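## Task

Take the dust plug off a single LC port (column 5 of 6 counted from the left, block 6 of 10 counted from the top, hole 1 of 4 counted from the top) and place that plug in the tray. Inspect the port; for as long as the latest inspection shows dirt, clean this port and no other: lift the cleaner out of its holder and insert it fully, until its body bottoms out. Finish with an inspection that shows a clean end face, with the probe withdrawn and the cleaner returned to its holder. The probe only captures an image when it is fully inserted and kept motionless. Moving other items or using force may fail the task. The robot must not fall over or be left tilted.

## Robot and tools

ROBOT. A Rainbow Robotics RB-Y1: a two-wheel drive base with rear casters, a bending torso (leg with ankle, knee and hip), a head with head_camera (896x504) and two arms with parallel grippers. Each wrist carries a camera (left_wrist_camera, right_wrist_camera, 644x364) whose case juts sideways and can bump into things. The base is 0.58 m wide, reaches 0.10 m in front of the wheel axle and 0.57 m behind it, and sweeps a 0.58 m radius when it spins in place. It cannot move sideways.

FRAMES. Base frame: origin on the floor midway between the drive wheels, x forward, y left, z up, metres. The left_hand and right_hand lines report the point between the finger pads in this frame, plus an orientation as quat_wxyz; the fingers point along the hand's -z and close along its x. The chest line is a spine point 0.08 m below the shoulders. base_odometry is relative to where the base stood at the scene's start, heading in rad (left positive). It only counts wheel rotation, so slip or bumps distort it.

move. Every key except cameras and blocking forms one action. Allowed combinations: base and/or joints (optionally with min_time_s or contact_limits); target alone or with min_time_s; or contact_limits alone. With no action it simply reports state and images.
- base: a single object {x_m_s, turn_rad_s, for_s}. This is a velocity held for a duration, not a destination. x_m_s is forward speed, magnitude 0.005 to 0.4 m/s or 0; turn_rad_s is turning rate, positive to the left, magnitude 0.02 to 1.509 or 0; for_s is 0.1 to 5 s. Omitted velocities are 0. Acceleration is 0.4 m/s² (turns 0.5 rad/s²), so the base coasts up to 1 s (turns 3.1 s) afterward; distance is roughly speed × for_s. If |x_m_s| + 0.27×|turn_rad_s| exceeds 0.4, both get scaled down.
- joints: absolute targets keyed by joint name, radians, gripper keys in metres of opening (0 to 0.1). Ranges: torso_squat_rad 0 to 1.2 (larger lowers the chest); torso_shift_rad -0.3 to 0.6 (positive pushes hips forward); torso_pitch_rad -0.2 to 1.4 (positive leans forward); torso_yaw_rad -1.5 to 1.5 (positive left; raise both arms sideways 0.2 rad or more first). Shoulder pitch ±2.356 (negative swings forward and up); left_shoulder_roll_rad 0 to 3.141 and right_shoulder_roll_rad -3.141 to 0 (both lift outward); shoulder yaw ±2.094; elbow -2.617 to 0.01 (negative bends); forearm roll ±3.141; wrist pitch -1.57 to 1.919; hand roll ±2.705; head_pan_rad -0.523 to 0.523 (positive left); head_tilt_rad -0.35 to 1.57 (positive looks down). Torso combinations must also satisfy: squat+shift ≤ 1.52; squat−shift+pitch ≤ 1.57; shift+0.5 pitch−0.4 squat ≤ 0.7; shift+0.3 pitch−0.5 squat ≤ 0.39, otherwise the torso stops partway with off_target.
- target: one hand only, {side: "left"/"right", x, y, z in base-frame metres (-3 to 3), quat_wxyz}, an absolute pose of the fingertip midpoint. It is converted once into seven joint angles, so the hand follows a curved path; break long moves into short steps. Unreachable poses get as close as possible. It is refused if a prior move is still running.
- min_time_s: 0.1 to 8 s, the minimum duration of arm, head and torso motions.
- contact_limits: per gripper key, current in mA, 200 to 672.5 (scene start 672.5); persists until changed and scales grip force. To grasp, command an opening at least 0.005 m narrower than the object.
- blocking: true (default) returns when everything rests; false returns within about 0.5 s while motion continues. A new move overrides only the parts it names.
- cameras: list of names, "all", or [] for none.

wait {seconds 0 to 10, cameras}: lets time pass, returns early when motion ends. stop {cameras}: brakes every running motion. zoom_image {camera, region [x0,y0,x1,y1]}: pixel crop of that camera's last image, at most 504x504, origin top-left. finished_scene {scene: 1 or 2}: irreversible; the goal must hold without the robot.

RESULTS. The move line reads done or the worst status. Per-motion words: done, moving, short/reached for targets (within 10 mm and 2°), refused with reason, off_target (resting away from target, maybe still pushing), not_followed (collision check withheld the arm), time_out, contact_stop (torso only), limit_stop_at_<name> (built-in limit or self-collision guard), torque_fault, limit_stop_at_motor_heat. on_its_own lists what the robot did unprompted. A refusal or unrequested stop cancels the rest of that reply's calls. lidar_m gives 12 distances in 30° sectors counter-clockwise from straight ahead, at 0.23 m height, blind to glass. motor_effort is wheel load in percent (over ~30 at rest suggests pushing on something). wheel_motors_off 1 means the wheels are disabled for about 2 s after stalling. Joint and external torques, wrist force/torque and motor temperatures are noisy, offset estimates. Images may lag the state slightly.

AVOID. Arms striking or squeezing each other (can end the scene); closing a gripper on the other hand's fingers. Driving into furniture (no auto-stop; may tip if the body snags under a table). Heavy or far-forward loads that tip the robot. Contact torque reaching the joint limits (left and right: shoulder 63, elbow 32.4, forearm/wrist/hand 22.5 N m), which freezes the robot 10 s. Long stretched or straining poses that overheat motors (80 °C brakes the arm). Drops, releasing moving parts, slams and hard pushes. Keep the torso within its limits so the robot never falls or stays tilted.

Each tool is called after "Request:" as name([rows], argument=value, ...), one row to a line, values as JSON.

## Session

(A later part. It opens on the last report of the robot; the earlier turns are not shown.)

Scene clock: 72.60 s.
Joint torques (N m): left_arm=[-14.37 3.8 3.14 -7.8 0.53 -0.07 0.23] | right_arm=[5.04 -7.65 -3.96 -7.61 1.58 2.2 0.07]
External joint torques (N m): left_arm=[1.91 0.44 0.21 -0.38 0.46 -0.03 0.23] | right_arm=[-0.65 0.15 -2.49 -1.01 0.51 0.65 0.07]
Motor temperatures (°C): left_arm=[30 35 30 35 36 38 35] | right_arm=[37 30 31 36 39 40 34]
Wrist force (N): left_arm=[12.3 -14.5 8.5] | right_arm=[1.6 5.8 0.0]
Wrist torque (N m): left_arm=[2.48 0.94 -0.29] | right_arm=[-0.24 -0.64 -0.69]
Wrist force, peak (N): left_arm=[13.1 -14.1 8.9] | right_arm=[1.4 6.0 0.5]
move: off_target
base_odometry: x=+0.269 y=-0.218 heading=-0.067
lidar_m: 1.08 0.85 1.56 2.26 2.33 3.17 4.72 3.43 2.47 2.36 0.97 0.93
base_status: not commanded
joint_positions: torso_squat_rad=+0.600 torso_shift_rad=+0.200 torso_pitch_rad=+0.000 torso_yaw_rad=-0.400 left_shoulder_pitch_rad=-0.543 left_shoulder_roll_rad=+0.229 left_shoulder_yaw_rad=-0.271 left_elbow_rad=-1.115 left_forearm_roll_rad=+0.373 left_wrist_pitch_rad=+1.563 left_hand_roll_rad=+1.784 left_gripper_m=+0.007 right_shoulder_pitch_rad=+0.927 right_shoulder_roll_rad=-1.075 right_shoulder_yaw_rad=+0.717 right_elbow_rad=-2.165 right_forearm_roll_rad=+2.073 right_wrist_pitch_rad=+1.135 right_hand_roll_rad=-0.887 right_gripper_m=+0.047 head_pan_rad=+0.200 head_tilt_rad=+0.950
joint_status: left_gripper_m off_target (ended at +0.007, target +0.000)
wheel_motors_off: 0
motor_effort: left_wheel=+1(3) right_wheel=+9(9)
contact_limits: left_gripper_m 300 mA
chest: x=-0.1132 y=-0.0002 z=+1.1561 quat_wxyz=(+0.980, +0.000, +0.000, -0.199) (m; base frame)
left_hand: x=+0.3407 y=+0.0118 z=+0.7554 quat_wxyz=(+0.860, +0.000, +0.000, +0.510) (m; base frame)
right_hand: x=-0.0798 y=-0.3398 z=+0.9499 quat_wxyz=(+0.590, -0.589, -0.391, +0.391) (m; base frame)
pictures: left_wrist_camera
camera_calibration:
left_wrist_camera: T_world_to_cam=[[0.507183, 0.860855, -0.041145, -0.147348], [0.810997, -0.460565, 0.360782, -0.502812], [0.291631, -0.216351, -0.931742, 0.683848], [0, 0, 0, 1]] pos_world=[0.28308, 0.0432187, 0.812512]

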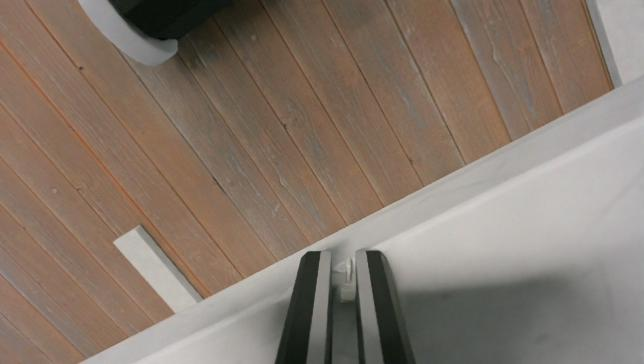

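Request:
move(target={"side": "left", "x": 0.3408, "y": 0.0119, "z": 0.83, "quat_wxyz": [0.860, 0, 0, 0.5105]}, min_time_s=1.5, cameras=["left_wrist_camera"])

Request:
move(target={"side": "left", "x": 0.365, "y": 0.17, "z": 0.83, "quat_wxyz": [0.860, 0, 0, 0.5105]}, min_time_s=2, cameras=["left_wrist_camera", "head_camera"])

Scene clock: 74.83 s.
Joint torques (N m): left_arm=[-17.07 3.88 4.72 -7.79 0.36 -0.21 0.21] | right_arm=[4.94 -7.7 -3.12 -7.91 1.73 2.32 0.09]
External joint torques (N m): left_arm=[-0.62 0.12 1.18 -0.45 0.3 -0.18 0.21] | right_arm=[-0.75 0.1 -1.66 -1.31 0.67 0.77 0.1]
Motor temperatures (°C): left_arm=[30 35 30 35 36 38 35] | right_arm=[37 30 31 36 39 40 34]
Wrist force (N): left_arm=[12.4 -14.2 8.8] | right_arm=[1.4 5.4 0.6]
Wrist torque (N m): left_arm=[2.47 0.98 -0.28] | right_arm=[-0.20 -0.67 -0.69]
Wrist force, peak (N): left_arm=[12.9 -14.5 8.7] | right_arm=[1.7 6.1 0.3]
move: done
base_odometry: x=+0.269 y=-0.218 heading=-0.067
lidar_m: 1.11 0.86 1.57 2.25 2.34 3.18 4.73 3.42 2.47 2.35 0.96 0.92
base_status: not commanded
joint_positions: torso_squat_rad=+0.600 torso_shift_rad=+0.200 torso_pitch_rad=+0.000 torso_yaw_rad=-0.400 left_shoulder_pitch_rad=-0.560 left_shoulder_roll_rad=+0.277 left_shoulder_yaw_rad=-0.238 left_elbow_rad=-1.377 left_forearm_roll_rad=+0.419 left_wrist_pitch_rad=+1.827 left_hand_roll_rad=+1.843 left_gripper_m=+0.007 right_shoulder_pitch_rad=+0.927 right_shoulder_roll_rad=-1.075 right_shoulder_yaw_rad=+0.717 right_elbow_rad=-2.165 right_forearm_roll_rad=+2.073 right_wrist_pitch_rad=+1.135 right_hand_roll_rad=-0.887 right_gripper_m=+0.047 head_pan_rad=+0.200 head_tilt_rad=+0.950
joint_status: all done
wheel_motors_off: 0
motor_effort: left_wheel=+3(3) right_wheel=+7(10)
contact_limits: left_gripper_m 300 mA
chest: x=-0.1132 y=-0.0002 z=+1.1561 quat_wxyz=(+0.980, +0.000, +0.000, -0.199) (m; base frame)
left_hand: x=+0.3406 y=+0.0120 z=+0.8297 quat_wxyz=(+0.860, +0.000, +0.000, +0.510) (m; base frame)
left_hand_status: reached (checked arc, planned for 1.5 s): 0 mm and 0.1 deg off.
right_hand: x=-0.0798 y=-0.3398 z=+0.9499 quat_wxyz=(+0.590, -0.589, -0.391, +0.391) (m; base frame)
pictures: left_wrist_camera
camera_calibration:
left_wrist_camera: T_world_to_cam=[[0.507091, 0.86091, -0.0411296, -0.144402], [0.811272, -0.460652, 0.360051, -0.528871], [0.291025, -0.215946, -0.932026, 0.753554], [0, 0, 0, 1]] pos_world=[0.28298, 0.0434189, 0.886813]

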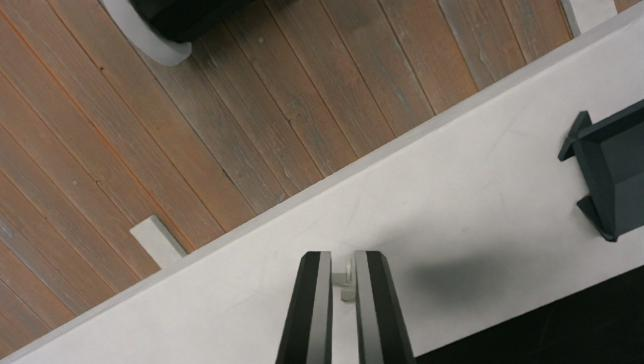

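Scene clock: 77.17 s.
Joint torques (N m): left_arm=[-12.19 9.32 6.18 -7.3 0.45 -0.48 -0.36] | right_arm=[3.68 -7.12 -3.97 -7.79 1.59 2.38 0.04]
External joint torques (N m): left_arm=[1.59 0.2 1.28 -0.51 0.4 -0.45 -0.36] | right_arm=[-2.01 0.69 -2.5 -1.19 0.52 0.83 0.04]
Motor temperatures (°C): left_arm=[30 35 30 35 36 38 35] | right_arm=[37 30 31 36 39 40 34]
Wrist force (N): left_arm=[12.4 -14.1 8.5] | right_arm=[1.2 5.6 -0.2]
Wrist torque (N m): left_arm=[2.45 1.00 -0.32] | right_arm=[-0.26 -0.69 -0.69]
Wrist force, peak (N): left_arm=[12.5 -14.6 9.2] | right_arm=[1.8 6.0 1.0]
move: done
base_odometry: x=+0.269 y=-0.218 heading=-0.067
lidar_m: 1.10 0.86 1.56 2.26 2.33 3.18 4.73 3.40 2.47 2.36 0.97 0.92
base_status: not commanded
joint_positions: torso_squat_rad=+0.600 torso_shift_rad=+0.200 torso_pitch_rad=+0.000 torso_yaw_rad=-0.400 left_shoulder_pitch_rad=-0.337 left_shoulder_roll_rad=+0.552 left_shoulder_yaw_rad=-0.038 left_elbow_rad=-1.511 left_forearm_roll_rad=+0.567 left_wrist_pitch_rad=+1.815 left_hand_roll_rad=+1.591 left_gripper_m=+0.007 right_shoulder_pitch_rad=+0.927 right_shoulder_roll_rad=-1.075 right_shoulder_yaw_rad=+0.717 right_elbow_rad=-2.165 right_forearm_roll_rad=+2.073 right_wrist_pitch_rad=+1.135 right_hand_roll_rad=-0.887 right_gripper_m=+0.047 head_pan_rad=+0.200 head_tilt_rad=+0.950
joint_status: all done
wheel_motors_off: 0
motor_effort: left_wheel=+2(3) right_wheel=+10(12)
contact_limits: left_gripper_m 300 mA
chest: x=-0.1132 y=-0.0002 z=+1.1561 quat_wxyz=(+0.980, +0.000, +0.000, -0.199) (m; base frame)
left_hand: x=+0.3646 y=+0.1696 z=+0.8308 quat_wxyz=(+0.860, +0.001, -0.002, +0.511) (m; base frame)
left_hand_status: reached (checked arc, planned for 2.0 s): 1 mm and 0.3 deg off.
right_hand: x=-0.0798 y=-0.3398 z=+0.9499 quat_wxyz=(+0.590, -0.589, -0.391, +0.391) (m; base frame)
pictures: head_camera, left_wrist_camera
camera_calibration:
head_camera: T_world_to_cam=[[-0.267212, -0.96311, 0.031888, -0.0681756], [-0.78281, 0.197653, -0.590035, 0.789162], [0.561966, -0.182627, -0.806748, 1.08833], [0, 0, 0, 1]] pos_world=[-0.0120563, -0.0228828, 1.34581]
left_wrist_camera: T_world_to_cam=[[0.506134, 0.861679, -0.036565, -0.295852], [0.810533, -0.460748, 0.361589, -0.477153], [0.294727, -0.21265, -0.93162, 0.77939], [0, 0, 0, 1]] pos_world=[0.306782, 0.20082, 0.887811]

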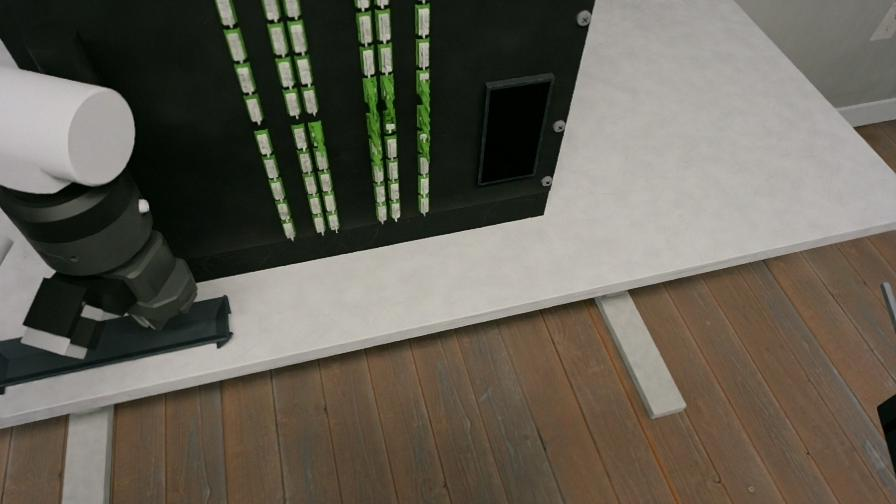

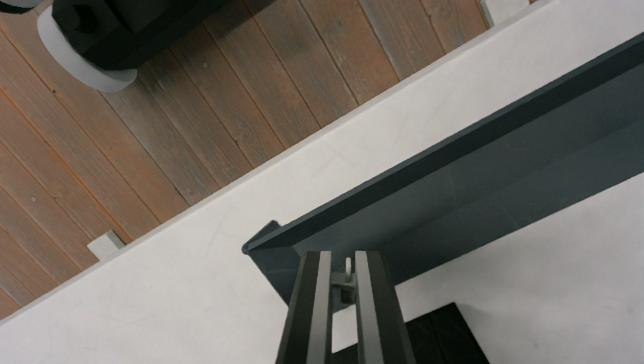

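Request:
move(target={"side": "left", "x": 0.387, "y": 0.200, "z": 0.80, "quat_wxyz": [0.860, 0, 0, 0.5105]}, min_time_s=1, cameras=["left_wrist_camera"])

Scene clock: 78.77 s.
Joint torques (N m): left_arm=[-23 22.04 15.4 -1.17 -0.17 -0.72 -0.23] | right_arm=[4.38 -8.16 -3.47 -8.22 1.66 2.28 0.19]
External joint torques (N m): left_arm=[-8.88 11.68 10.71 5.65 -0.21 -0.68 -0.23] | right_arm=[-1.29 -0.36 -1.99 -1.6 0.59 0.73 0.19]
Motor temperatures (°C): left_arm=[31 35 30 35 36 38 35] | right_arm=[37 30 31 36 39 40 34]
Wrist force (N): left_arm=[12.5 -14.5 8.5] | right_arm=[1.5 5.5 0.3]
Wrist torque (N m): left_arm=[2.50 0.99 -0.29] | right_arm=[-0.20 -0.65 -0.68]
Wrist force, peak (N): left_arm=[13.3 -14.6 8.7] | right_arm=[1.8 6.1 0.5]
move: done
base_odometry: x=+0.269 y=-0.218 heading=-0.067
lidar_m: 1.10 0.86 1.57 2.25 2.33 3.18 4.73 3.40 2.48 2.36 0.97 0.92
base_status: not commanded
joint_positions: torso_squat_rad=+0.600 torso_shift_rad=+0.199 torso_pitch_rad=-0.002 torso_yaw_rad=-0.400 left_shoulder_pitch_rad=-0.359 left_shoulder_roll_rad=+0.570 left_shoulder_yaw_rad=-0.019 left_elbow_rad=-1.302 left_forearm_roll_rad=+0.565 left_wrist_pitch_rad=+1.672 left_hand_roll_rad=+1.462 left_gripper_m=+0.007 right_shoulder_pitch_rad=+0.927 right_shoulder_roll_rad=-1.075 right_shoulder_yaw_rad=+0.717 right_elbow_rad=-2.165 right_forearm_roll_rad=+2.073 right_wrist_pitch_rad=+1.135 right_hand_roll_rad=-0.887 right_gripper_m=+0.047 head_pan_rad=+0.200 head_tilt_rad=+0.950
joint_status: all done
wheel_motors_off: 0
motor_effort: left_wheel=+23(24) right_wheel=+18(20)
contact_limits: left_gripper_m 300 mA
chest: x=-0.1144 y=-0.0003 z=+1.1562 quat_wxyz=(+0.980, +0.000, -0.001, -0.199) (m; base frame)
left_hand: x=+0.3837 y=+0.1987 z=+0.7998 quat_wxyz=(+0.861, +0.000, +0.000, +0.509) (m; base frame)
left_hand_status: reached (checked arc, planned for 1.0 s): 4 mm and 0.2 deg off.
right_hand: x=-0.0805 y=-0.3399 z=+0.9499 quat_wxyz=(+0.589, -0.589, -0.391, +0.390) (m; base frame)
pictures: left_wrist_camera
camera_calibration:
left_wrist_camera: T_world_to_cam=[[0.509207, 0.859682, -0.0406793, -0.329187], [0.809504, -0.462364, 0.361832, -0.46753], [0.292251, -0.217177, -0.931356, 0.752812], [0, 0, 0, 1]] pos_world=[0.326082, 0.23032, 0.856911]

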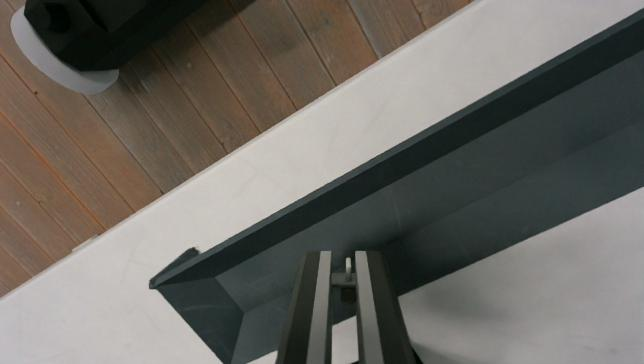

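Request:
move(target={"side": "left", "x": 0.363, "y": 0.205, "z": 0.81, "quat_wxyz": [0.860, 0, 0, 0.5105]}, cameras=["head_camera"])

Request:
move(target={"side": "left", "x": 0.370, "y": 0.26, "z": 0.81, "quat_wxyz": [0.860, 0, 0, 0.5105]}, cameras=["left_wrist_camera"])

Scene clock: 80.30 s.
Joint torques (N m): left_arm=[-12.36 9.68 6.13 -7.04 0.21 -0.43 0.17] | right_arm=[4.08 -7.13 -3.78 -8.11 1.45 2.27 0.12]
External joint torques (N m): left_arm=[0.54 -0.47 1.12 -0.28 0.15 -0.4 0.17] | right_arm=[-1.61 0.68 -2.31 -1.51 0.39 0.71 0.13]
Motor temperatures (°C): left_arm=[31 35 30 35 36 38 35] | right_arm=[37 30 31 36 39 40 34]
Wrist force (N): left_arm=[12.3 -14.3 8.4] | right_arm=[1.4 5.9 0.4]
Wrist torque (N m): left_arm=[2.46 0.96 -0.29] | right_arm=[-0.28 -0.67 -0.69]
Wrist force, peak (N): left_arm=[14.0 -14.7 8.9] | right_arm=[1.8 6.0 0.2]
move: done
base_odometry: x=+0.269 y=-0.218 heading=-0.067
lidar_m: 1.10 0.85 1.55 2.25 2.33 3.17 4.73 3.40 2.47 2.36 0.96 0.93
base_status: not commanded
joint_positions: torso_squat_rad=+0.600 torso_shift_rad=+0.200 torso_pitch_rad=+0.000 torso_yaw_rad=-0.400 left_shoulder_pitch_rad=-0.274 left_shoulder_roll_rad=+0.584 left_shoulder_yaw_rad=+0.001 left_elbow_rad=-1.459 left_forearm_roll_rad=+0.583 left_wrist_pitch_rad=+1.738 left_hand_roll_rad=+1.502 left_gripper_m=+0.007 right_shoulder_pitch_rad=+0.927 right_shoulder_roll_rad=-1.075 right_shoulder_yaw_rad=+0.717 right_elbow_rad=-2.165 right_forearm_roll_rad=+2.073 right_wrist_pitch_rad=+1.135 right_hand_roll_rad=-0.887 right_gripper_m=+0.047 head_pan_rad=+0.200 head_tilt_rad=+0.950
joint_status: all done
wheel_motors_off: 0
motor_effort: left_wheel=+1(22) right_wheel=+6(17)
contact_limits: left_gripper_m 300 mA
chest: x=-0.1132 y=-0.0001 z=+1.1561 quat_wxyz=(+0.980, +0.000, +0.000, -0.199) (m; base frame)
left_hand: x=+0.3634 y=+0.2050 z=+0.8089 quat_wxyz=(+0.860, +0.001, +0.001, +0.510) (m; base frame)
left_hand_status: reached (checked arc, planned for 0.5 s): 1 mm and 0.2 deg off.
right_hand: x=-0.0797 y=-0.3398 z=+0.9499 quat_wxyz=(+0.590, -0.589, -0.391, +0.391) (m; base frame)
pictures: head_camera
camera_calibration:
head_camera: T_world_to_cam=[[-0.26721, -0.963111, 0.031887, -0.0681474], [-0.782844, 0.197663, -0.589987, 0.789176], [0.56192, -0.182613, -0.806783, 1.08832], [0, 0, 0, 1]] pos_world=[-0.0119563, -0.0228828, 1.34581]

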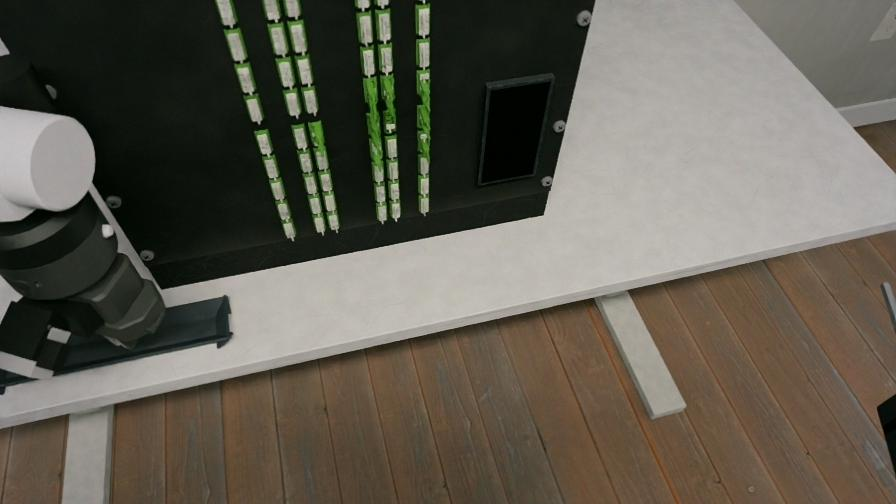

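Scene clock: 81.03 s.
Joint torques (N m): left_arm=[-11.59 11.22 5.41 -6.77 0.31 -0.32 0.23] | right_arm=[5.1 -7.71 -3.73 -8.16 1.76 2.18 0.1]
External joint torques (N m): left_arm=[0.44 -0.96 0.01 -0.27 0.26 -0.28 0.23] | right_arm=[-0.6 0.1 -2.27 -1.56 0.69 0.63 0.1]
Motor temperatures (°C): left_arm=[31 35 30 35 36 38 35] | right_arm=[37 30 31 36 39 40 34]
Wrist force (N): left_arm=[12.6 -14.5 8.8] | right_arm=[1.5 5.6 1.0]
Wrist torque (N m): left_arm=[2.47 1.02 -0.27] | right_arm=[-0.21 -0.65 -0.68]
Wrist force, peak (N): left_arm=[13.7 -14.2 9.7] | right_arm=[1.5 6.0 0.2]
move: done
base_odometry: x=+0.269 y=-0.218 heading=-0.067
lidar_m: 1.10 0.86 1.56 2.25 2.35 3.17 4.73 3.41 2.46 2.37 0.96 0.93
base_status: not commanded
joint_positions: torso_squat_rad=+0.600 torso_shift_rad=+0.200 torso_pitch_rad=+0.000 torso_yaw_rad=-0.400 left_shoulder_pitch_rad=-0.226 left_shoulder_roll_rad=+0.666 left_shoulder_yaw_rad=+0.073 left_elbow_rad=-1.404 left_forearm_roll_rad=+0.640 left_wrist_pitch_rad=+1.696 left_hand_roll_rad=+1.388 left_gripper_m=+0.007 right_shoulder_pitch_rad=+0.927 right_shoulder_roll_rad=-1.075 right_shoulder_yaw_rad=+0.717 right_elbow_rad=-2.165 right_forearm_roll_rad=+2.073 right_wrist_pitch_rad=+1.135 right_hand_roll_rad=-0.887 right_gripper_m=+0.047 head_pan_rad=+0.200 head_tilt_rad=+0.950
joint_status: all done
wheel_motors_off: 0
motor_effort: left_wheel=+2(6) right_wheel=+6(10)
contact_limits: left_gripper_m 300 mA
chest: x=-0.1132 y=-0.0001 z=+1.1561 quat_wxyz=(+0.980, +0.000, +0.000, -0.199) (m; base frame)
left_hand: x=+0.3698 y=+0.2601 z=+0.8099 quat_wxyz=(+0.860, +0.000, +0.000, +0.511) (m; base frame)
left_hand_status: reached (checked arc, planned for 0.3 s): 0 mm and 0.0 deg off.
right_hand: x=-0.0797 y=-0.3398 z=+0.9499 quat_wxyz=(+0.590, -0.589, -0.391, +0.391) (m; base frame)
pictures: left_wrist_camera
camera_calibration:
left_wrist_camera: T_world_to_cam=[[0.506732, 0.861139, -0.0407626, -0.373837], [0.811139, -0.460227, 0.360894, -0.431876], [0.29202, -0.215941, -0.931715, 0.779626], [0, 0, 0, 1]] pos_world=[0.31208, 0.291518, 0.867012]

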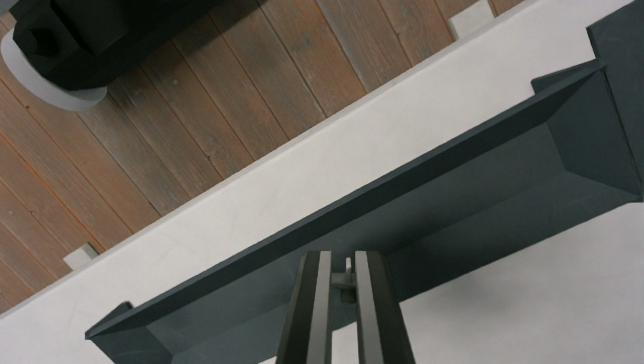

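Request:
move(target={"side": "left", "x": 0.384, "y": 0.290, "z": 0.81, "quat_wxyz": [0.860, 0, 0, 0.5105]}, cameras=["left_wrist_camera"])

Request:
move(target={"side": "left", "x": 0.384, "y": 0.290, "z": 0.775, "quat_wxyz": [0.860, 0, 0, 0.5105]}, cameras=["left_wrist_camera"])

Scene clock: 82.07 s.
Joint torques (N m): left_arm=[-12.39 12.86 5.78 -6.56 0.35 -0.32 -0.01] | right_arm=[4.74 -7.3 -2.96 -8.27 1.78 2.26 0.1]
External joint torques (N m): left_arm=[-0.18 -0.63 0.42 -0.2 0.31 -0.28 -0.01] | right_arm=[-0.95 0.51 -1.49 -1.67 0.72 0.71 0.11]
Motor temperatures (°C): left_arm=[31 35 30 35 36 38 35] | right_arm=[37 30 31 36 39 40 34]
Wrist force (N): left_arm=[12.8 -14.4 8.5] | right_arm=[1.1 5.6 0.3]
Wrist torque (N m): left_arm=[2.48 1.01 -0.29] | right_arm=[-0.24 -0.69 -0.68]
Wrist force, peak (N): left_arm=[13.5 -14.9 9.0] | right_arm=[1.5 6.2 0.8]
move: done
base_odometry: x=+0.269 y=-0.218 heading=-0.067
lidar_m: 1.10 0.86 1.58 2.26 2.33 3.17 4.73 3.38 2.45 2.37 0.96 0.92
base_status: not commanded
joint_positions: torso_squat_rad=+0.600 torso_shift_rad=+0.200 torso_pitch_rad=+0.000 torso_yaw_rad=-0.400 left_shoulder_pitch_rad=-0.256 left_shoulder_roll_rad=+0.710 left_shoulder_yaw_rad=+0.101 left_elbow_rad=-1.282 left_forearm_roll_rad=+0.663 left_wrist_pitch_rad=+1.652 left_hand_roll_rad=+1.295 left_gripper_m=+0.007 right_shoulder_pitch_rad=+0.927 right_shoulder_roll_rad=-1.075 right_shoulder_yaw_rad=+0.717 right_elbow_rad=-2.165 right_forearm_roll_rad=+2.073 right_wrist_pitch_rad=+1.135 right_hand_roll_rad=-0.887 right_gripper_m=+0.047 head_pan_rad=+0.200 head_tilt_rad=+0.950
joint_status: all done
wheel_motors_off: 0
motor_effort: left_wheel=+1(3) right_wheel=+7(9)
contact_limits: left_gripper_m 300 mA
chest: x=-0.1132 y=-0.0001 z=+1.1561 quat_wxyz=(+0.980, +0.000, +0.000, -0.199) (m; base frame)
left_hand: x=+0.3837 y=+0.2900 z=+0.8099 quat_wxyz=(+0.860, +0.000, +0.000, +0.510) (m; base frame)
left_hand_status: reached (checked arc, planned for 0.4 s): 0 mm and 0.0 deg off.
right_hand: x=-0.0797 y=-0.3398 z=+0.9499 quat_wxyz=(+0.590, -0.589, -0.391, +0.391) (m; base frame)
pictures: left_wrist_camera
camera_calibration:
left_wrist_camera: T_world_to_cam=[[0.506859, 0.861065, -0.0407611, -0.406699], [0.811093, -0.460363, 0.360826, -0.429352], [0.291929, -0.215949, -0.931742, 0.782049], [0, 0, 0, 1]] pos_world=[0.32608, 0.321419, 0.867012]

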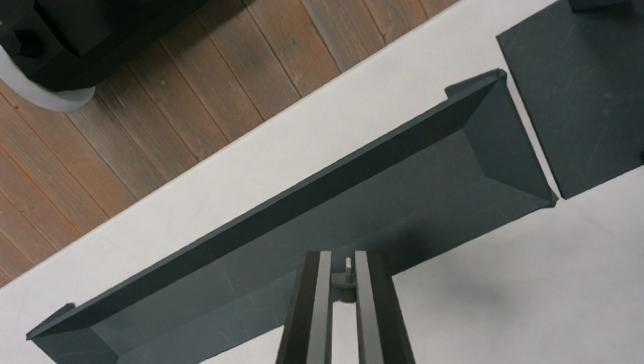

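Scene clock: 82.87 s.
Joint torques (N m): left_arm=[-12.57 12.93 3.93 -6.46 0.02 -0.08 -0.13] | right_arm=[5.21 -7.57 -3.21 -8.15 1.57 2.17 -0.04]
External joint torques (N m): left_arm=[-0.26 -0.33 -0.96 -0.05 -0.01 -0.04 -0.13] | right_arm=[-0.49 0.24 -1.74 -1.55 0.5 0.61 -0.03]
Motor temperatures (°C): left_arm=[31 35 30 35 36 38 35] | right_arm=[37 30 31 36 39 40 34]
Wrist force (N): left_arm=[12.7 -14.3 8.7] | right_arm=[1.6 5.6 0.6]
Wrist torque (N m): left_arm=[2.47 1.01 -0.28] | right_arm=[-0.25 -0.65 -0.69]
Wrist force, peak (N): left_arm=[13.3 -14.4 8.8] | right_arm=[1.4 6.0 0.6]
move: done
base_odometry: x=+0.269 y=-0.218 heading=-0.067
lidar_m: 1.10 0.86 1.56 2.25 2.33 3.17 4.73 3.40 2.46 2.37 0.97 0.94
base_status: not commanded
joint_positions: torso_squat_rad=+0.600 torso_shift_rad=+0.200 torso_pitch_rad=+0.000 torso_yaw_rad=-0.400 left_shoulder_pitch_rad=-0.269 left_shoulder_roll_rad=+0.672 left_shoulder_yaw_rad=+0.076 left_elbow_rad=-1.160 left_forearm_roll_rad=+0.632 left_wrist_pitch_rad=+1.541 left_hand_roll_rad=+1.254 left_gripper_m=+0.007 right_shoulder_pitch_rad=+0.927 right_shoulder_roll_rad=-1.075 right_shoulder_yaw_rad=+0.717 right_elbow_rad=-2.165 right_forearm_roll_rad=+2.073 right_wrist_pitch_rad=+1.135 right_hand_roll_rad=-0.887 right_gripper_m=+0.047 head_pan_rad=+0.200 head_tilt_rad=+0.950
joint_status: all done
wheel_motors_off: 0
motor_effort: left_wheel=+2(4) right_wheel=+8(11)
contact_limits: left_gripper_m 300 mA
chest: x=-0.1132 y=-0.0001 z=+1.1561 quat_wxyz=(+0.980, +0.000, +0.000, -0.199) (m; base frame)
left_hand: x=+0.3835 y=+0.2900 z=+0.7750 quat_wxyz=(+0.860, +0.000, +0.000, +0.511) (m; base frame)
left_hand_status: reached (checked arc, planned for 0.4 s): 0 mm and 0.0 deg off.
right_hand: x=-0.0797 y=-0.3398 z=+0.9499 quat_wxyz=(+0.590, -0.589, -0.391, +0.391) (m; base frame)
pictures: left_wrist_camera
camera_calibration:
left_wrist_camera: T_world_to_cam=[[0.506801, 0.861106, -0.0406182, -0.408133], [0.810947, -0.460237, 0.361313, -0.416996], [0.292434, -0.216053, -0.93156, 0.749306], [0, 0, 0, 1]] pos_world=[0.325881, 0.321418, 0.832112]

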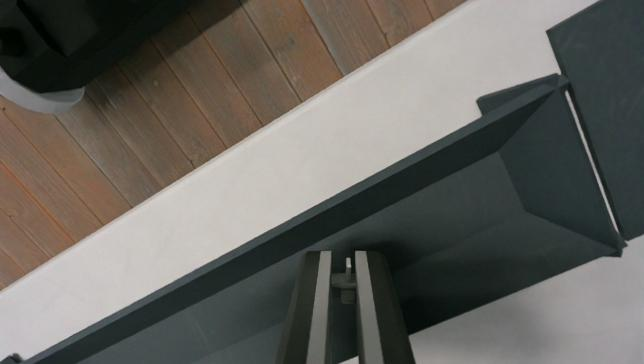

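Request:
move(target={"side": "left", "x": 0.390, "y": 0.290, "z": 0.764, "quat_wxyz": [0.860, 0, 0, 0.5105]}, cameras=["left_wrist_camera"])

Request:
zoom_image(camera="left_wrist_camera", region=[240, 180, 440, 364])

Scene clock: 84.03 s.
Joint torques (N m): left_arm=[-12.62 12.75 3.33 -6.47 0.05 -0.22 -0.32] | right_arm=[5.5 -7.58 -4 -7.97 1.47 2.09 0.19]
External joint torques (N m): left_arm=[0.12 -0.56 -1.21 -0.1 0.01 -0.18 -0.32] | right_arm=[-0.2 0.23 -2.53 -1.37 0.4 0.54 0.19]
Motor temperatures (°C): left_arm=[31 35 30 35 36 38 35] | right_arm=[37 30 31 36 39 40 34]
Wrist force (N): left_arm=[12.4 -14.2 8.8] | right_arm=[1.7 5.6 0.3]
Wrist torque (N m): left_arm=[2.47 0.96 -0.27] | right_arm=[-0.23 -0.66 -0.69]
Wrist force, peak (N): left_arm=[13.4 -14.8 9.5] | right_arm=[1.6 6.1 0.5]
move: done
base_odometry: x=+0.269 y=-0.218 heading=-0.067
lidar_m: 1.10 0.86 1.56 2.24 2.34 3.18 4.73 3.41 2.47 2.36 0.97 0.92
base_status: not commanded
joint_positions: torso_squat_rad=+0.600 torso_shift_rad=+0.200 torso_pitch_rad=+0.000 torso_yaw_rad=-0.400 left_shoulder_pitch_rad=-0.309 left_shoulder_roll_rad=+0.661 left_shoulder_yaw_rad=+0.064 left_elbow_rad=-1.063 left_forearm_roll_rad=+0.622 left_wrist_pitch_rad=+1.491 left_hand_roll_rad=+1.224 left_gripper_m=+0.007 right_shoulder_pitch_rad=+0.927 right_shoulder_roll_rad=-1.075 right_shoulder_yaw_rad=+0.717 right_elbow_rad=-2.165 right_forearm_roll_rad=+2.073 right_wrist_pitch_rad=+1.135 right_hand_roll_rad=-0.887 right_gripper_m=+0.047 head_pan_rad=+0.200 head_tilt_rad=+0.950
joint_status: all done
wheel_motors_off: 0
motor_effort: left_wheel=+0(3) right_wheel=+6(9)
contact_limits: left_gripper_m 300 mA
chest: x=-0.1131 y=-0.0001 z=+1.1561 quat_wxyz=(+0.980, +0.000, +0.000, -0.199) (m; base frame)
left_hand: x=+0.3898 y=+0.2900 z=+0.7639 quat_wxyz=(+0.860, +0.000, +0.000, +0.511) (m; base frame)
left_hand_status: reached (checked arc, planned for 0.4 s): 0 mm and 0.0 deg off.
right_hand: x=-0.0797 y=-0.3398 z=+0.9499 quat_wxyz=(+0.590, -0.589, -0.391, +0.391) (m; base frame)
pictures: left_wrist_camera
camera_calibration:
left_wrist_camera: T_world_to_cam=[[0.506684, 0.861144, -0.0412561, -0.411226], [0.811245, -0.460033, 0.360904, -0.417923], [0.291811, -0.216333, -0.93169, 0.737528], [0, 0, 0, 1]] pos_world=[0.33218, 0.321418, 0.821012]

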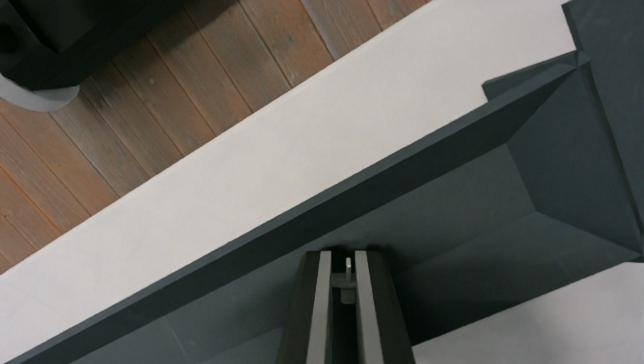

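Scaled by 2.520 from the camera's 644x364 image, which has a finer 1265x715 frame.

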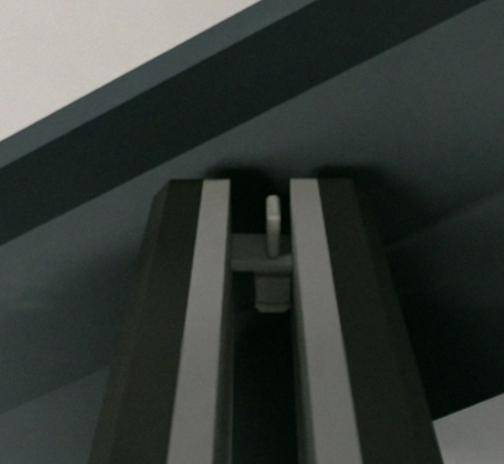

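Near the tray floor. Lower slightly, then open gently.

Request:
move(target={"side": "left", "x": 0.390, "y": 0.290, "z": 0.760, "quat_wxyz": [0.860, 0, 0, 0.5105]}, cameras=[])

Request:
move(joints={"left_gripper_m": 0.018}, cameras=[])

Request:
move(target={"side": "left", "x": 0.375, "y": 0.299, "z": 0.86, "quat_wxyz": [0.860, 0, 0, 0.5105]}, min_time_s=1.5, cameras=["left_wrist_camera"])

Scene clock: 84.77 s.
Joint torques (N m): left_arm=[-12.55 12.73 3.16 -6.44 -0.06 -0.37 -0.26] | right_arm=[5.32 -7.16 -3.11 -7.97 1.5 2.35 0.28]
External joint torques (N m): left_arm=[0.22 -0.55 -1.31 -0.07 -0.1 -0.33 -0.26] | right_arm=[-0.38 0.65 -1.64 -1.37 0.44 0.8 0.28]
Motor temperatures (°C): left_arm=[31 35 30 35 36 38 35] | right_arm=[37 30 31 36 39 40 34]
Wrist force (N): left_arm=[12.7 -14.2 8.3] | right_arm=[1.4 5.9 0.3]
Wrist torque (N m): left_arm=[2.47 1.00 -0.29] | right_arm=[-0.28 -0.66 -0.69]
Wrist force, peak (N): left_arm=[12.6 -15.0 8.2] | right_arm=[1.7 5.9 0.1]
move: done
base_odometry: x=+0.269 y=-0.218 heading=-0.067
lidar_m: 1.09 0.86 1.56 2.26 2.34 3.17 4.73 3.41 2.47 2.37 0.96 0.94
base_status: not commanded
joint_positions: torso_squat_rad=+0.600 torso_shift_rad=+0.200 torso_pitch_rad=+0.000 torso_yaw_rad=-0.400 left_shoulder_pitch_rad=-0.313 left_shoulder_roll_rad=+0.657 left_shoulder_yaw_rad=+0.062 left_elbow_rad=-1.045 left_forearm_roll_rad=+0.619 left_wrist_pitch_rad=+1.477 left_hand_roll_rad=+1.218 left_gripper_m=+0.007 right_shoulder_pitch_rad=+0.927 right_shoulder_roll_rad=-1.075 right_shoulder_yaw_rad=+0.717 right_elbow_rad=-2.165 right_forearm_roll_rad=+2.073 right_wrist_pitch_rad=+1.135 right_hand_roll_rad=-0.887 right_gripper_m=+0.047 head_pan_rad=+0.200 head_tilt_rad=+0.950
joint_status: all done
wheel_motors_off: 0
motor_effort: left_wheel=+1(4) right_wheel=+10(10)
contact_limits: left_gripper_m 300 mA
chest: x=-0.1131 y=-0.0001 z=+1.1561 quat_wxyz=(+0.980, +0.000, +0.000, -0.199) (m; base frame)
left_hand: x=+0.3897 y=+0.2900 z=+0.7599 quat_wxyz=(+0.860, +0.000, +0.000, +0.511) (m; base frame)
left_hand_status: reached (checked arc, planned for 0.2 s): 0 mm and 0.0 deg off.
right_hand: x=-0.0797 y=-0.3398 z=+0.9499 quat_wxyz=(+0.590, -0.589, -0.391, +0.391) (m; base frame)
pictures: none
No camera images: "cameras" was empty.

Scene clock: 85.33 s.
Joint torques (N m): left_arm=[-12.71 12.93 3.4 -6.3 -0.21 -1.62 -0.2] | right_arm=[4.44 -7.39 -3.38 -8.01 1.53 2.27 0.05]
External joint torques (N m): left_arm=[0.07 -0.35 -1.08 0.09 -0.25 -1.61 -0.2] | right_arm=[-1.26 0.41 -1.92 -1.41 0.47 0.72 0.05]
Motor temperatures (°C): left_arm=[31 35 30 35 36 38 35] | right_arm=[37 30 31 36 39 40 34]
Wrist force (N): left_arm=[8.8 -9.7 15.2] | right_arm=[1.5 5.3 0.6]
Wrist torque (N m): left_arm=[2.52 1.02 -0.23] | right_arm=[-0.18 -0.66 -0.69]
Wrist force, peak (N): left_arm=[7.0 -8.1 19.5] | right_arm=[1.9 5.8 0.0]
move: done
base_odometry: x=+0.269 y=-0.218 heading=-0.067
lidar_m: 1.10 0.86 1.57 2.25 2.34 3.17 4.73 3.40 2.46 2.37 0.96 0.93
base_status: not commanded
joint_positions: torso_squat_rad=+0.600 torso_shift_rad=+0.200 torso_pitch_rad=+0.000 torso_yaw_rad=-0.400 left_shoulder_pitch_rad=-0.313 left_shoulder_roll_rad=+0.657 left_shoulder_yaw_rad=+0.062 left_elbow_rad=-1.046 left_forearm_roll_rad=+0.619 left_wrist_pitch_rad=+1.477 left_hand_roll_rad=+1.218 left_gripper_m=+0.018 right_shoulder_pitch_rad=+0.927 right_shoulder_roll_rad=-1.075 right_shoulder_yaw_rad=+0.717 right_elbow_rad=-2.165 right_forearm_roll_rad=+2.073 right_wrist_pitch_rad=+1.135 right_hand_roll_rad=-0.887 right_gripper_m=+0.047 head_pan_rad=+0.200 head_tilt_rad=+0.950
joint_status: all done
wheel_motors_off: 0
motor_effort: left_wheel=+3(3) right_wheel=+8(10)
contact_limits: left_gripper_m 300 mA
chest: x=-0.1132 y=-0.0001 z=+1.1561 quat_wxyz=(+0.980, +0.000, +0.000, -0.199) (m; base frame)
left_hand: x=+0.3896 y=+0.2900 z=+0.7600 quat_wxyz=(+0.860, +0.000, +0.000, +0.511) (m; base frame)
right_hand: x=-0.0798 y=-0.3398 z=+0.9499 quat_wxyz=(+0.589, -0.589, -0.391, +0.391) (m; base frame)
pictures: none
No camera images: "cameras" was empty.

Scene clock: 87.17 s.
Joint torques (N m): left_arm=[-10.01 13.76 7.01 -6.57 0.38 -0.25 0.17] | right_arm=[6 -7.57 -3.75 -7.7 1.64 2.32 -0.08]
External joint torques (N m): left_arm=[1.61 -0.21 1.05 -0.51 0.33 -0.22 0.17] | right_arm=[0.31 0.24 -2.28 -1.1 0.57 0.77 -0.08]
Motor temperatures (°C): left_arm=[31 35 30 35 36 38 35] | right_arm=[37 30 31 36 39 40 34]
Wrist force (N): left_arm=[12.6 -14.2 8.8] | right_arm=[1.4 5.5 0.4]
Wrist torque (N m): left_arm=[2.46 0.99 -0.30] | right_arm=[-0.24 -0.66 -0.70]
Wrist force, peak (N): left_arm=[12.8 -14.6 8.9] | right_arm=[1.5 6.1 0.4]
move: done
base_odometry: x=+0.269 y=-0.218 heading=-0.067
lidar_m: 1.10 0.86 1.57 2.25 2.33 3.17 4.74 3.41 2.46 2.37 0.95 0.92
base_status: not commanded
joint_positions: torso_squat_rad=+0.600 torso_shift_rad=+0.200 torso_pitch_rad=+0.000 torso_yaw_rad=-0.400 left_shoulder_pitch_rad=-0.220 left_shoulder_roll_rad=+0.775 left_shoulder_yaw_rad=+0.163 left_elbow_rad=-1.450 left_forearm_roll_rad=+0.729 left_wrist_pitch_rad=+1.804 left_hand_roll_rad=+1.340 left_gripper_m=+0.018 right_shoulder_pitch_rad=+0.927 right_shoulder_roll_rad=-1.075 right_shoulder_yaw_rad=+0.717 right_elbow_rad=-2.165 right_forearm_roll_rad=+2.073 right_wrist_pitch_rad=+1.135 right_hand_roll_rad=-0.887 right_gripper_m=+0.047 head_pan_rad=+0.200 head_tilt_rad=+0.950
joint_status: all done
wheel_motors_off: 0
motor_effort: left_wheel=+1(4) right_wheel=+7(10)
contact_limits: left_gripper_m 300 mA
chest: x=-0.1132 y=-0.0001 z=+1.1561 quat_wxyz=(+0.980, +0.000, +0.000, -0.199) (m; base frame)
left_hand: x=+0.3750 y=+0.2991 z=+0.8596 quat_wxyz=(+0.860, +0.001, +0.001, +0.510) (m; base frame)
left_hand_status: reached (checked arc, planned for 1.5 s): 0 mm and 0.2 deg off.
right_hand: x=-0.0797 y=-0.3398 z=+0.9499 quat_wxyz=(+0.590, -0.589, -0.391, +0.391) (m; base frame)
pictures: left_wrist_camera
camera_calibration:
left_wrist_camera: T_world_to_cam=[[0.507594, 0.860548, -0.0424837, -0.406675], [0.811777, -0.461139, 0.358286, -0.433906], [0.288732, -0.216351, -0.932645, 0.834969], [0, 0, 0, 1]] pos_world=[0.317579, 0.330519, 0.916915]

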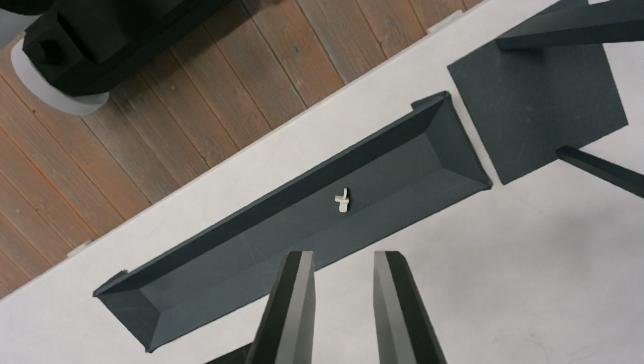

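Request:
move(target={"side": "left", "x": 0.25, "y": 0.20, "z": 1.0, "quat_wxyz": [0.5, 0.5, -0.5, -0.5]}, cameras=[])

Request:
move(joints={"torso_yaw_rad": -0.15, "head_pan_rad": 0.05, "head_tilt_rad": 0.75}, cameras=["head_camera"])

Request:
move(target={"side": "right", "x": 0.12, "y": -0.10, "z": 0.945, "quat_wxyz": [0.5, -0.5, -0.5, 0.5]}, min_time_s=2)

Scene clock: 90.57 s.
Joint torques (N m): left_arm=[-11.58 3.53 2.81 -2.33 0.17 1.15 0.09] | right_arm=[4.87 -7.81 -3.14 -8.17 1.55 2.03 0.14]
External joint torques (N m): left_arm=[0.21 -0.4 -1.17 -0.32 0.15 -0.3 0.08] | right_arm=[-0.82 -0.01 -1.67 -1.57 0.49 0.48 0.14]
Motor temperatures (°C): left_arm=[31 35 30 35 36 38 35] | right_arm=[37 30 31 36 39 40 34]
Wrist force (N): left_arm=[14.0 -19.5 11.2] | right_arm=[1.4 5.7 0.1]
Wrist torque (N m): left_arm=[2.79 1.07 -0.31] | right_arm=[-0.24 -0.64 -0.70]
Wrist force, peak (N): left_arm=[33.9 64.5 -15.3] | right_arm=[0.3 9.7 4.2]
move: short
base_odometry: x=+0.269 y=-0.218 heading=-0.067
lidar_m: 1.10 0.85 1.55 2.25 2.33 3.18 4.73 3.39 2.47 2.36 0.96 0.94
base_status: not commanded
joint_positions: torso_squat_rad=+0.600 torso_shift_rad=+0.200 torso_pitch_rad=+0.000 torso_yaw_rad=-0.400 left_shoulder_pitch_rad=-1.669 left_shoulder_roll_rad=+0.987 left_shoulder_yaw_rad=-2.094 left_elbow_rad=-2.617 left_forearm_roll_rad=+1.006 left_wrist_pitch_rad=+1.919 left_hand_roll_rad=+1.349 left_gripper_m=+0.018 right_shoulder_pitch_rad=+0.927 right_shoulder_roll_rad=-1.075 right_shoulder_yaw_rad=+0.717 right_elbow_rad=-2.165 right_forearm_roll_rad=+2.073 right_wrist_pitch_rad=+1.135 right_hand_roll_rad=-0.887 right_gripper_m=+0.047 head_pan_rad=+0.200 head_tilt_rad=+0.950
joint_status: all done
wheel_motors_off: 0
motor_effort: left_wheel=+4(47) right_wheel=+1(29)
contact_limits: left_gripper_m 300 mA
chest: x=-0.1131 y=-0.0002 z=+1.1561 quat_wxyz=(+0.980, +0.000, +0.000, -0.199) (m; base frame)
left_hand: x=+0.2503 y=+0.1996 z=+0.9999 quat_wxyz=(+0.746, +0.429, -0.164, -0.482) (m; base frame)
left_hand_status: short (checked arc, as near as the solve gets, planned for 2.6 s): 1 mm and 48.8 deg off. The place is met; only the turn is off.
right_hand: x=-0.0797 y=-0.3398 z=+0.9499 quat_wxyz=(+0.590, -0.589, -0.391, +0.391) (m; base frame)
pictures: none
No camera images: "cameras" was empty.

Scene clock: 91.77 s.
Joint torques (N m): left_arm=[-11.49 3.57 2.9 -2.3 0.18 1.28 0.15] | right_arm=[4.94 -7.75 -3.33 -8.01 1.53 2.12 0.16]
External joint torques (N m): left_arm=[0.3 -0.37 -1.08 -0.3 0.16 -0.17 0.13] | right_arm=[-0.75 0.06 -1.86 -1.41 0.47 0.56 0.17]
Motor temperatures (°C): left_arm=[31 35 30 35 36 38 35] | right_arm=[37 30 31 36 39 40 34]
Wrist force (N): left_arm=[13.4 -19.5 11.2] | right_arm=[1.6 5.4 0.4]
Wrist torque (N m): left_arm=[2.78 1.01 -0.34] | right_arm=[-0.18 -0.66 -0.73]
Wrist force, peak (N): left_arm=[14.3 -19.7 11.2] | right_arm=[1.8 5.9 0.5]
move: done
base_odometry: x=+0.269 y=-0.218 heading=-0.067
lidar_m: 1.10 0.87 1.56 2.25 2.33 3.19 4.73 3.40 2.46 2.36 0.96 0.94
base_status: not commanded
joint_positions: torso_squat_rad=+0.600 torso_shift_rad=+0.200 torso_pitch_rad=+0.000 torso_yaw_rad=-0.150 left_shoulder_pitch_rad=-1.669 left_shoulder_roll_rad=+0.987 left_shoulder_yaw_rad=-2.094 left_elbow_rad=-2.617 left_forearm_roll_rad=+1.006 left_wrist_pitch_rad=+1.919 left_hand_roll_rad=+1.349 left_gripper_m=+0.018 right_shoulder_pitch_rad=+0.927 right_shoulder_roll_rad=-1.075 right_shoulder_yaw_rad=+0.717 right_elbow_rad=-2.165 right_forearm_roll_rad=+2.073 right_wrist_pitch_rad=+1.135 right_hand_roll_rad=-0.887 right_gripper_m=+0.047 head_pan_rad=+0.050 head_tilt_rad=+0.750
joint_status: all done
wheel_motors_off: 0
motor_effort: left_wheel=+4(6) right_wheel=+0(8)
contact_limits: left_gripper_m 300 mA
chest: x=-0.1131 y=-0.0001 z=+1.1561 quat_wxyz=(+0.997, +0.000, +0.000, -0.075) (m; base frame)
left_hand: x=+0.1896 y=+0.2833 z=+0.9999 quat_wxyz=(+0.801, +0.446, -0.109, -0.385) (m; base frame)
right_hand: x=+0.0033 y=-0.3210 z=+0.9499 quat_wxyz=(+0.536, -0.536, -0.461, +0.461) (m; base frame)
pictures: head_camera
camera_calibration:
head_camera: T_world_to_cam=[[-0.17455, -0.984497, 0.0172671, -0.0343747], [-0.666138, 0.105155, -0.738378, 1.00097], [0.725115, -0.140386, -0.674166, 0.923637], [0, 0, 0, 1]] pos_world=[-0.00896024, -0.00943276, 1.36237]

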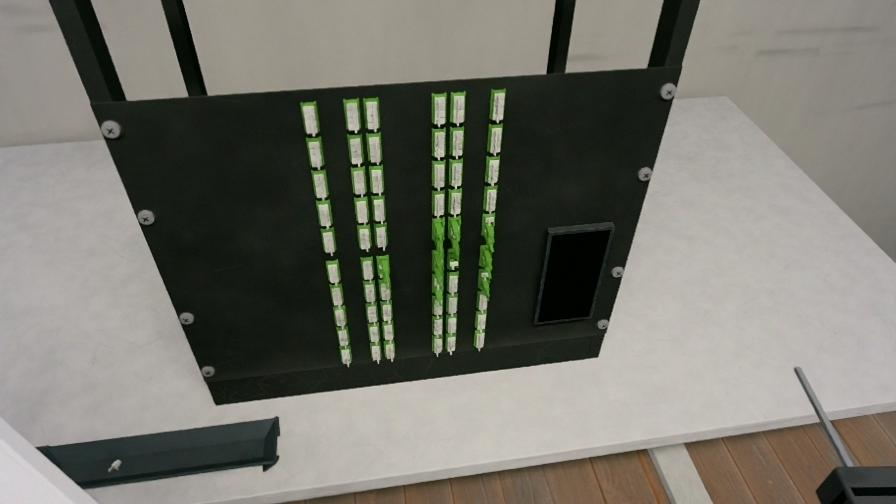

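Scene clock: 92.07 s.
Joint torques (N m): left_arm=[-11.59 3.59 2.66 -2.12 0.21 1.23 0.12] | right_arm=[5.09 -7.75 -2.6 -8.07 1.49 2.13 0]
External joint torques (N m): left_arm=[0.2 -0.34 -1.32 -0.11 0.19 -0.22 0.1] | right_arm=[-0.61 0.06 -1.14 -1.47 0.43 0.57 0]
Motor temperatures (°C): left_arm=[31 35 30 34 36 38 35] | right_arm=[37 30 31 36 39 40 34]
Wrist force (N): left_arm=[13.6 -19.4 11.1] | right_arm=[1.4 6.1 0.0]
Wrist torque (N m): left_arm=[2.78 1.04 -0.31] | right_arm=[-0.27 -0.67 -0.73]
Wrist force, peak (N): left_arm=[13.4 -19.6 11.5] | right_arm=[1.4 6.1 0.0]
move: refused
base_odometry: x=+0.269 y=-0.218 heading=-0.067
lidar_m: 1.10 0.85 1.57 2.26 2.33 3.19 4.73 3.38 2.45 2.36 0.95 0.93
base_status: not commanded
joint_positions: torso_squat_rad=+0.600 torso_shift_rad=+0.200 torso_pitch_rad=+0.000 torso_yaw_rad=-0.150 left_shoulder_pitch_rad=-1.669 left_shoulder_roll_rad=+0.987 left_shoulder_yaw_rad=-2.094 left_elbow_rad=-2.617 left_forearm_roll_rad=+1.006 left_wrist_pitch_rad=+1.919 left_hand_roll_rad=+1.349 left_gripper_m=+0.018 right_shoulder_pitch_rad=+0.927 right_shoulder_roll_rad=-1.075 right_shoulder_yaw_rad=+0.717 right_elbow_rad=-2.165 right_forearm_roll_rad=+2.073 right_wrist_pitch_rad=+1.135 right_hand_roll_rad=-0.887 right_gripper_m=+0.047 head_pan_rad=+0.050 head_tilt_rad=+0.750
joint_status: not commanded
wheel_motors_off: 0
motor_effort: left_wheel=+6(6) right_wheel=+2(4)
contact_limits: left_gripper_m 300 mA
chest: x=-0.1131 y=-0.0001 z=+1.1561 quat_wxyz=(+0.997, +0.000, +0.000, -0.075) (m; base frame)
left_hand: x=+0.1896 y=+0.2833 z=+0.9999 quat_wxyz=(+0.801, +0.446, -0.109, -0.385) (m; base frame)
right_hand: x=+0.0033 y=-0.3210 z=+0.9499 quat_wxyz=(+0.536, -0.536, -0.461, +0.461) (m; base frame)
right_hand_status: refused: the posture found for that pose touches the torso. Nothing moved. The solve starts from where the arm stands: from another posture it may find a clear one.
pictures: head_camera, left_wrist_camera, right_wrist_camera
camera_calibration:
head_camera: T_world_to_cam=[[-0.17455, -0.984497, 0.0172671, -0.0343747], [-0.666138, 0.105155, -0.738378, 1.00097], [0.725115, -0.140386, -0.674166, 0.923637], [0, 0, 0, 1]] pos_world=[-0.00896024, -0.00943276, 1.36237]
left_wrist_camera: T_world_to_cam=[[0.683284, -0.696866, -0.217948, 0.290276], [-0.681456, -0.501455, -0.533067, 0.84488], [0.262185, 0.512758, -0.81752, 0.699228], [0, 0, 0, 1]] pos_world=[0.19408, 0.267418, 1.08528]
right_wrist_camera: T_world_to_cam=[[-0.154234, -0.987629, -0.028307, -0.28984], [-0.370998, 0.0844432, -0.924786, 0.947998], [0.915736, -0.132132, -0.379433, 0.393487], [0, 0, 0, 1]] pos_world=[-0.0533283, -0.314315, 1.01779]

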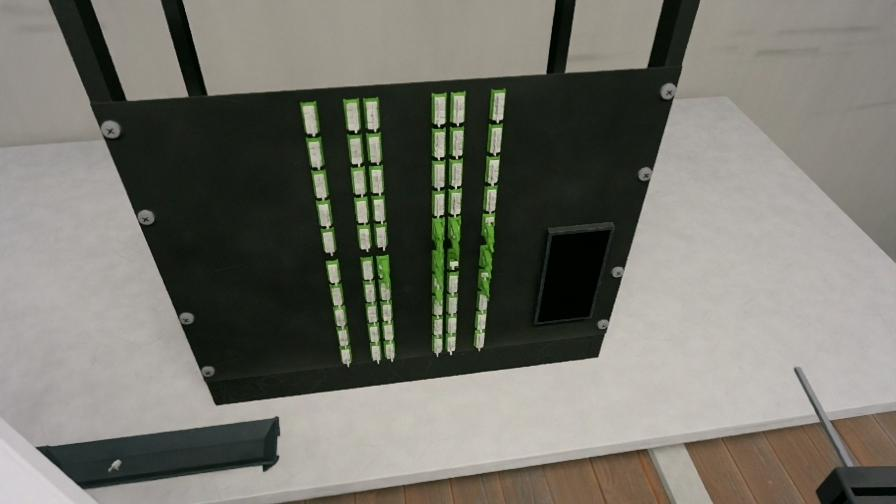

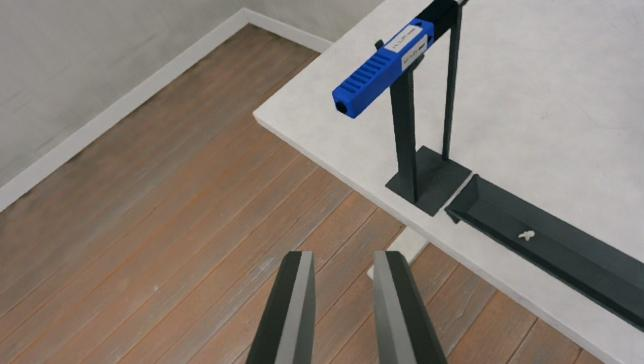

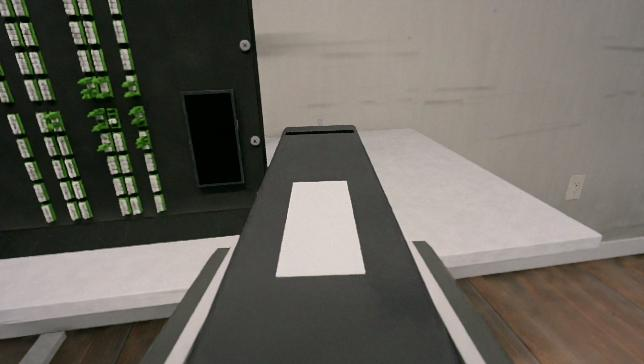

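Request:
move(joints={"left_shoulder_pitch_rad": 0.6, "left_shoulder_roll_rad": 0.9, "left_shoulder_yaw_rad": -0.75, "left_elbow_rad": -2.4, "left_forearm_roll_rad": -1.45, "left_wrist_pitch_rad": 1.2, "left_hand_roll_rad": 0.13}, min_time_s=4, cameras=["head_camera", "left_wrist_camera"])

Scene clock: 96.57 s.
Joint torques (N m): left_arm=[-10.84 4.97 4 -6.02 -0.65 0.3 -0.18] | right_arm=[4.75 -7.29 -3.09 -8.16 1.41 2.22 0.08]
External joint torques (N m): left_arm=[-0.78 0.17 -1.77 -0.77 0.45 0.03 -0.2] | right_arm=[-0.94 0.52 -1.63 -1.56 0.34 0.67 0.08]
Motor temperatures (°C): left_arm=[31 35 30 34 36 38 35] | right_arm=[37 30 31 36 39 40 34]
Wrist force (N): left_arm=[13.1 -17.9 9.8] | right_arm=[1.2 5.6 -0.1]
Wrist torque (N m): left_arm=[2.68 1.00 -0.30] | right_arm=[-0.22 -0.68 -0.70]
Wrist force, peak (N): left_arm=[13.9 -19.6 11.3] | right_arm=[1.1 6.4 0.1]
move: limit_stop_at_own_body_torso
base_odometry: x=+0.269 y=-0.218 heading=-0.067
lidar_m: 1.10 0.86 1.55 2.26 2.34 3.18 4.74 3.41 2.46 2.37 0.96 0.93
base_status: not commanded
joint_positions: torso_squat_rad=+0.600 torso_shift_rad=+0.200 torso_pitch_rad=+0.000 torso_yaw_rad=-0.150 left_shoulder_pitch_rad=-0.872 left_shoulder_roll_rad=+0.955 left_shoulder_yaw_rad=-1.612 left_elbow_rad=-2.537 left_forearm_roll_rad=+0.103 left_wrist_pitch_rad=+1.650 left_hand_roll_rad=+0.130 left_gripper_m=+0.018 right_shoulder_pitch_rad=+0.927 right_shoulder_roll_rad=-1.075 right_shoulder_yaw_rad=+0.717 right_elbow_rad=-2.165 right_forearm_roll_rad=+2.073 right_wrist_pitch_rad=+1.135 right_hand_roll_rad=-0.887 right_gripper_m=+0.047 head_pan_rad=+0.050 head_tilt_rad=+0.750
joint_status: left_shoulder_pitch_rad limit_stop_at_own_body_torso (moved +0.797 of +2.269); left_shoulder_roll_rad limit_stop_at_own_body_torso (moved -0.032 of -0.087); left_shoulder_yaw_rad limit_stop_at_own_body_torso (moved +0.482 of +1.344); left_elbow_rad limit_stop_at_own_body_torso (moved +0.080 of +0.217); left_forearm_roll_rad limit_stop_at_own_body_torso (moved -0.903 of -2.456); left_wrist_pitch_rad limit_stop_at_own_body_torso (moved -0.269 of -0.719); the others done
wheel_motors_off: 0
on_its_own: left_shoulder_pitch_rad is held at -0.872, not at your +0.600, since a limit_stop_at_own_body_torso; left_shoulder_roll_rad is held at +0.955, not at your +0.900, since a limit_stop_at_own_body_torso; left_shoulder_yaw_rad is held at -1.612, not at your -0.750, since a limit_stop_at_own_body_torso; left_elbow_rad is held at -2.538, not at your -2.400, since a limit_stop_at_own_body_torso; left_forearm_roll_rad is held at +0.103, not at your -1.450, since a limit_stop_at_own_body_torso; left_wrist_pitch_rad is held at +1.650, not at your +1.200, since a limit_stop_at_own_body_torso
motor_effort: left_wheel=+4(7) right_wheel=+5(8)
contact_limits: left_gripper_m 300 mA
chest: x=-0.1132 y=-0.0001 z=+1.1561 quat_wxyz=(+0.997, +0.000, +0.000, -0.075) (m; base frame)
left_hand: x=+0.1890 y=+0.1045 z=+0.9024 quat_wxyz=(+0.548, +0.241, -0.243, -0.764) (m; base frame)
right_hand: x=+0.0033 y=-0.3210 z=+0.9499 quat_wxyz=(+0.536, -0.536, -0.461, +0.461) (m; base frame)
pictures: head_camera, left_wrist_camera
camera_calibration:
head_camera: T_world_to_cam=[[-0.17455, -0.984497, 0.0172671, -0.0343747], [-0.666138, 0.105155, -0.738378, 1.00097], [0.725115, -0.140386, -0.674166, 0.923637], [0, 0, 0, 1]] pos_world=[-0.00896024, -0.00943276, 1.36237]
left_wrist_camera: T_world_to_cam=[[-0.280925, -0.947122, -0.155053, 0.296464], [-0.894988, 0.316865, -0.313995, 0.459955], [0.346523, 0.0505616, -0.936678, 0.851332], [0, 0, 0, 1]] pos_world=[0.199932, 0.0919988, 0.987815]

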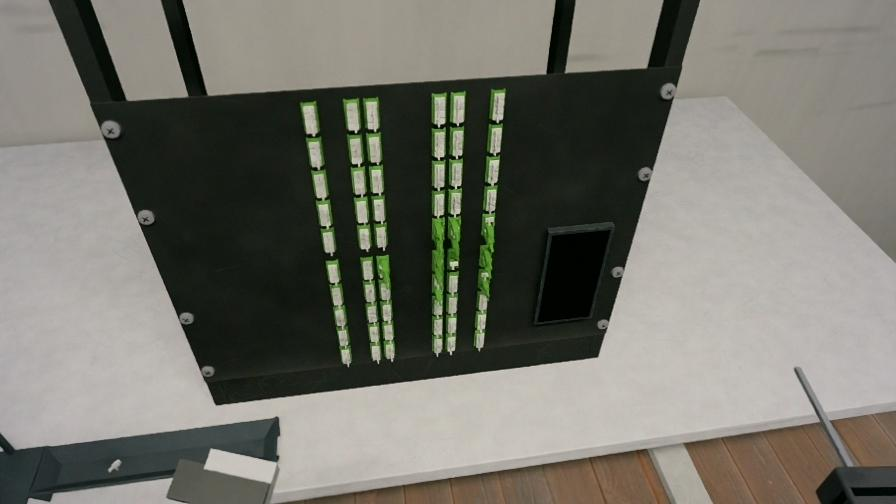

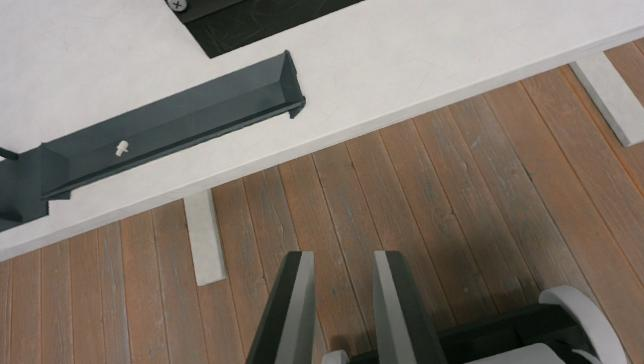

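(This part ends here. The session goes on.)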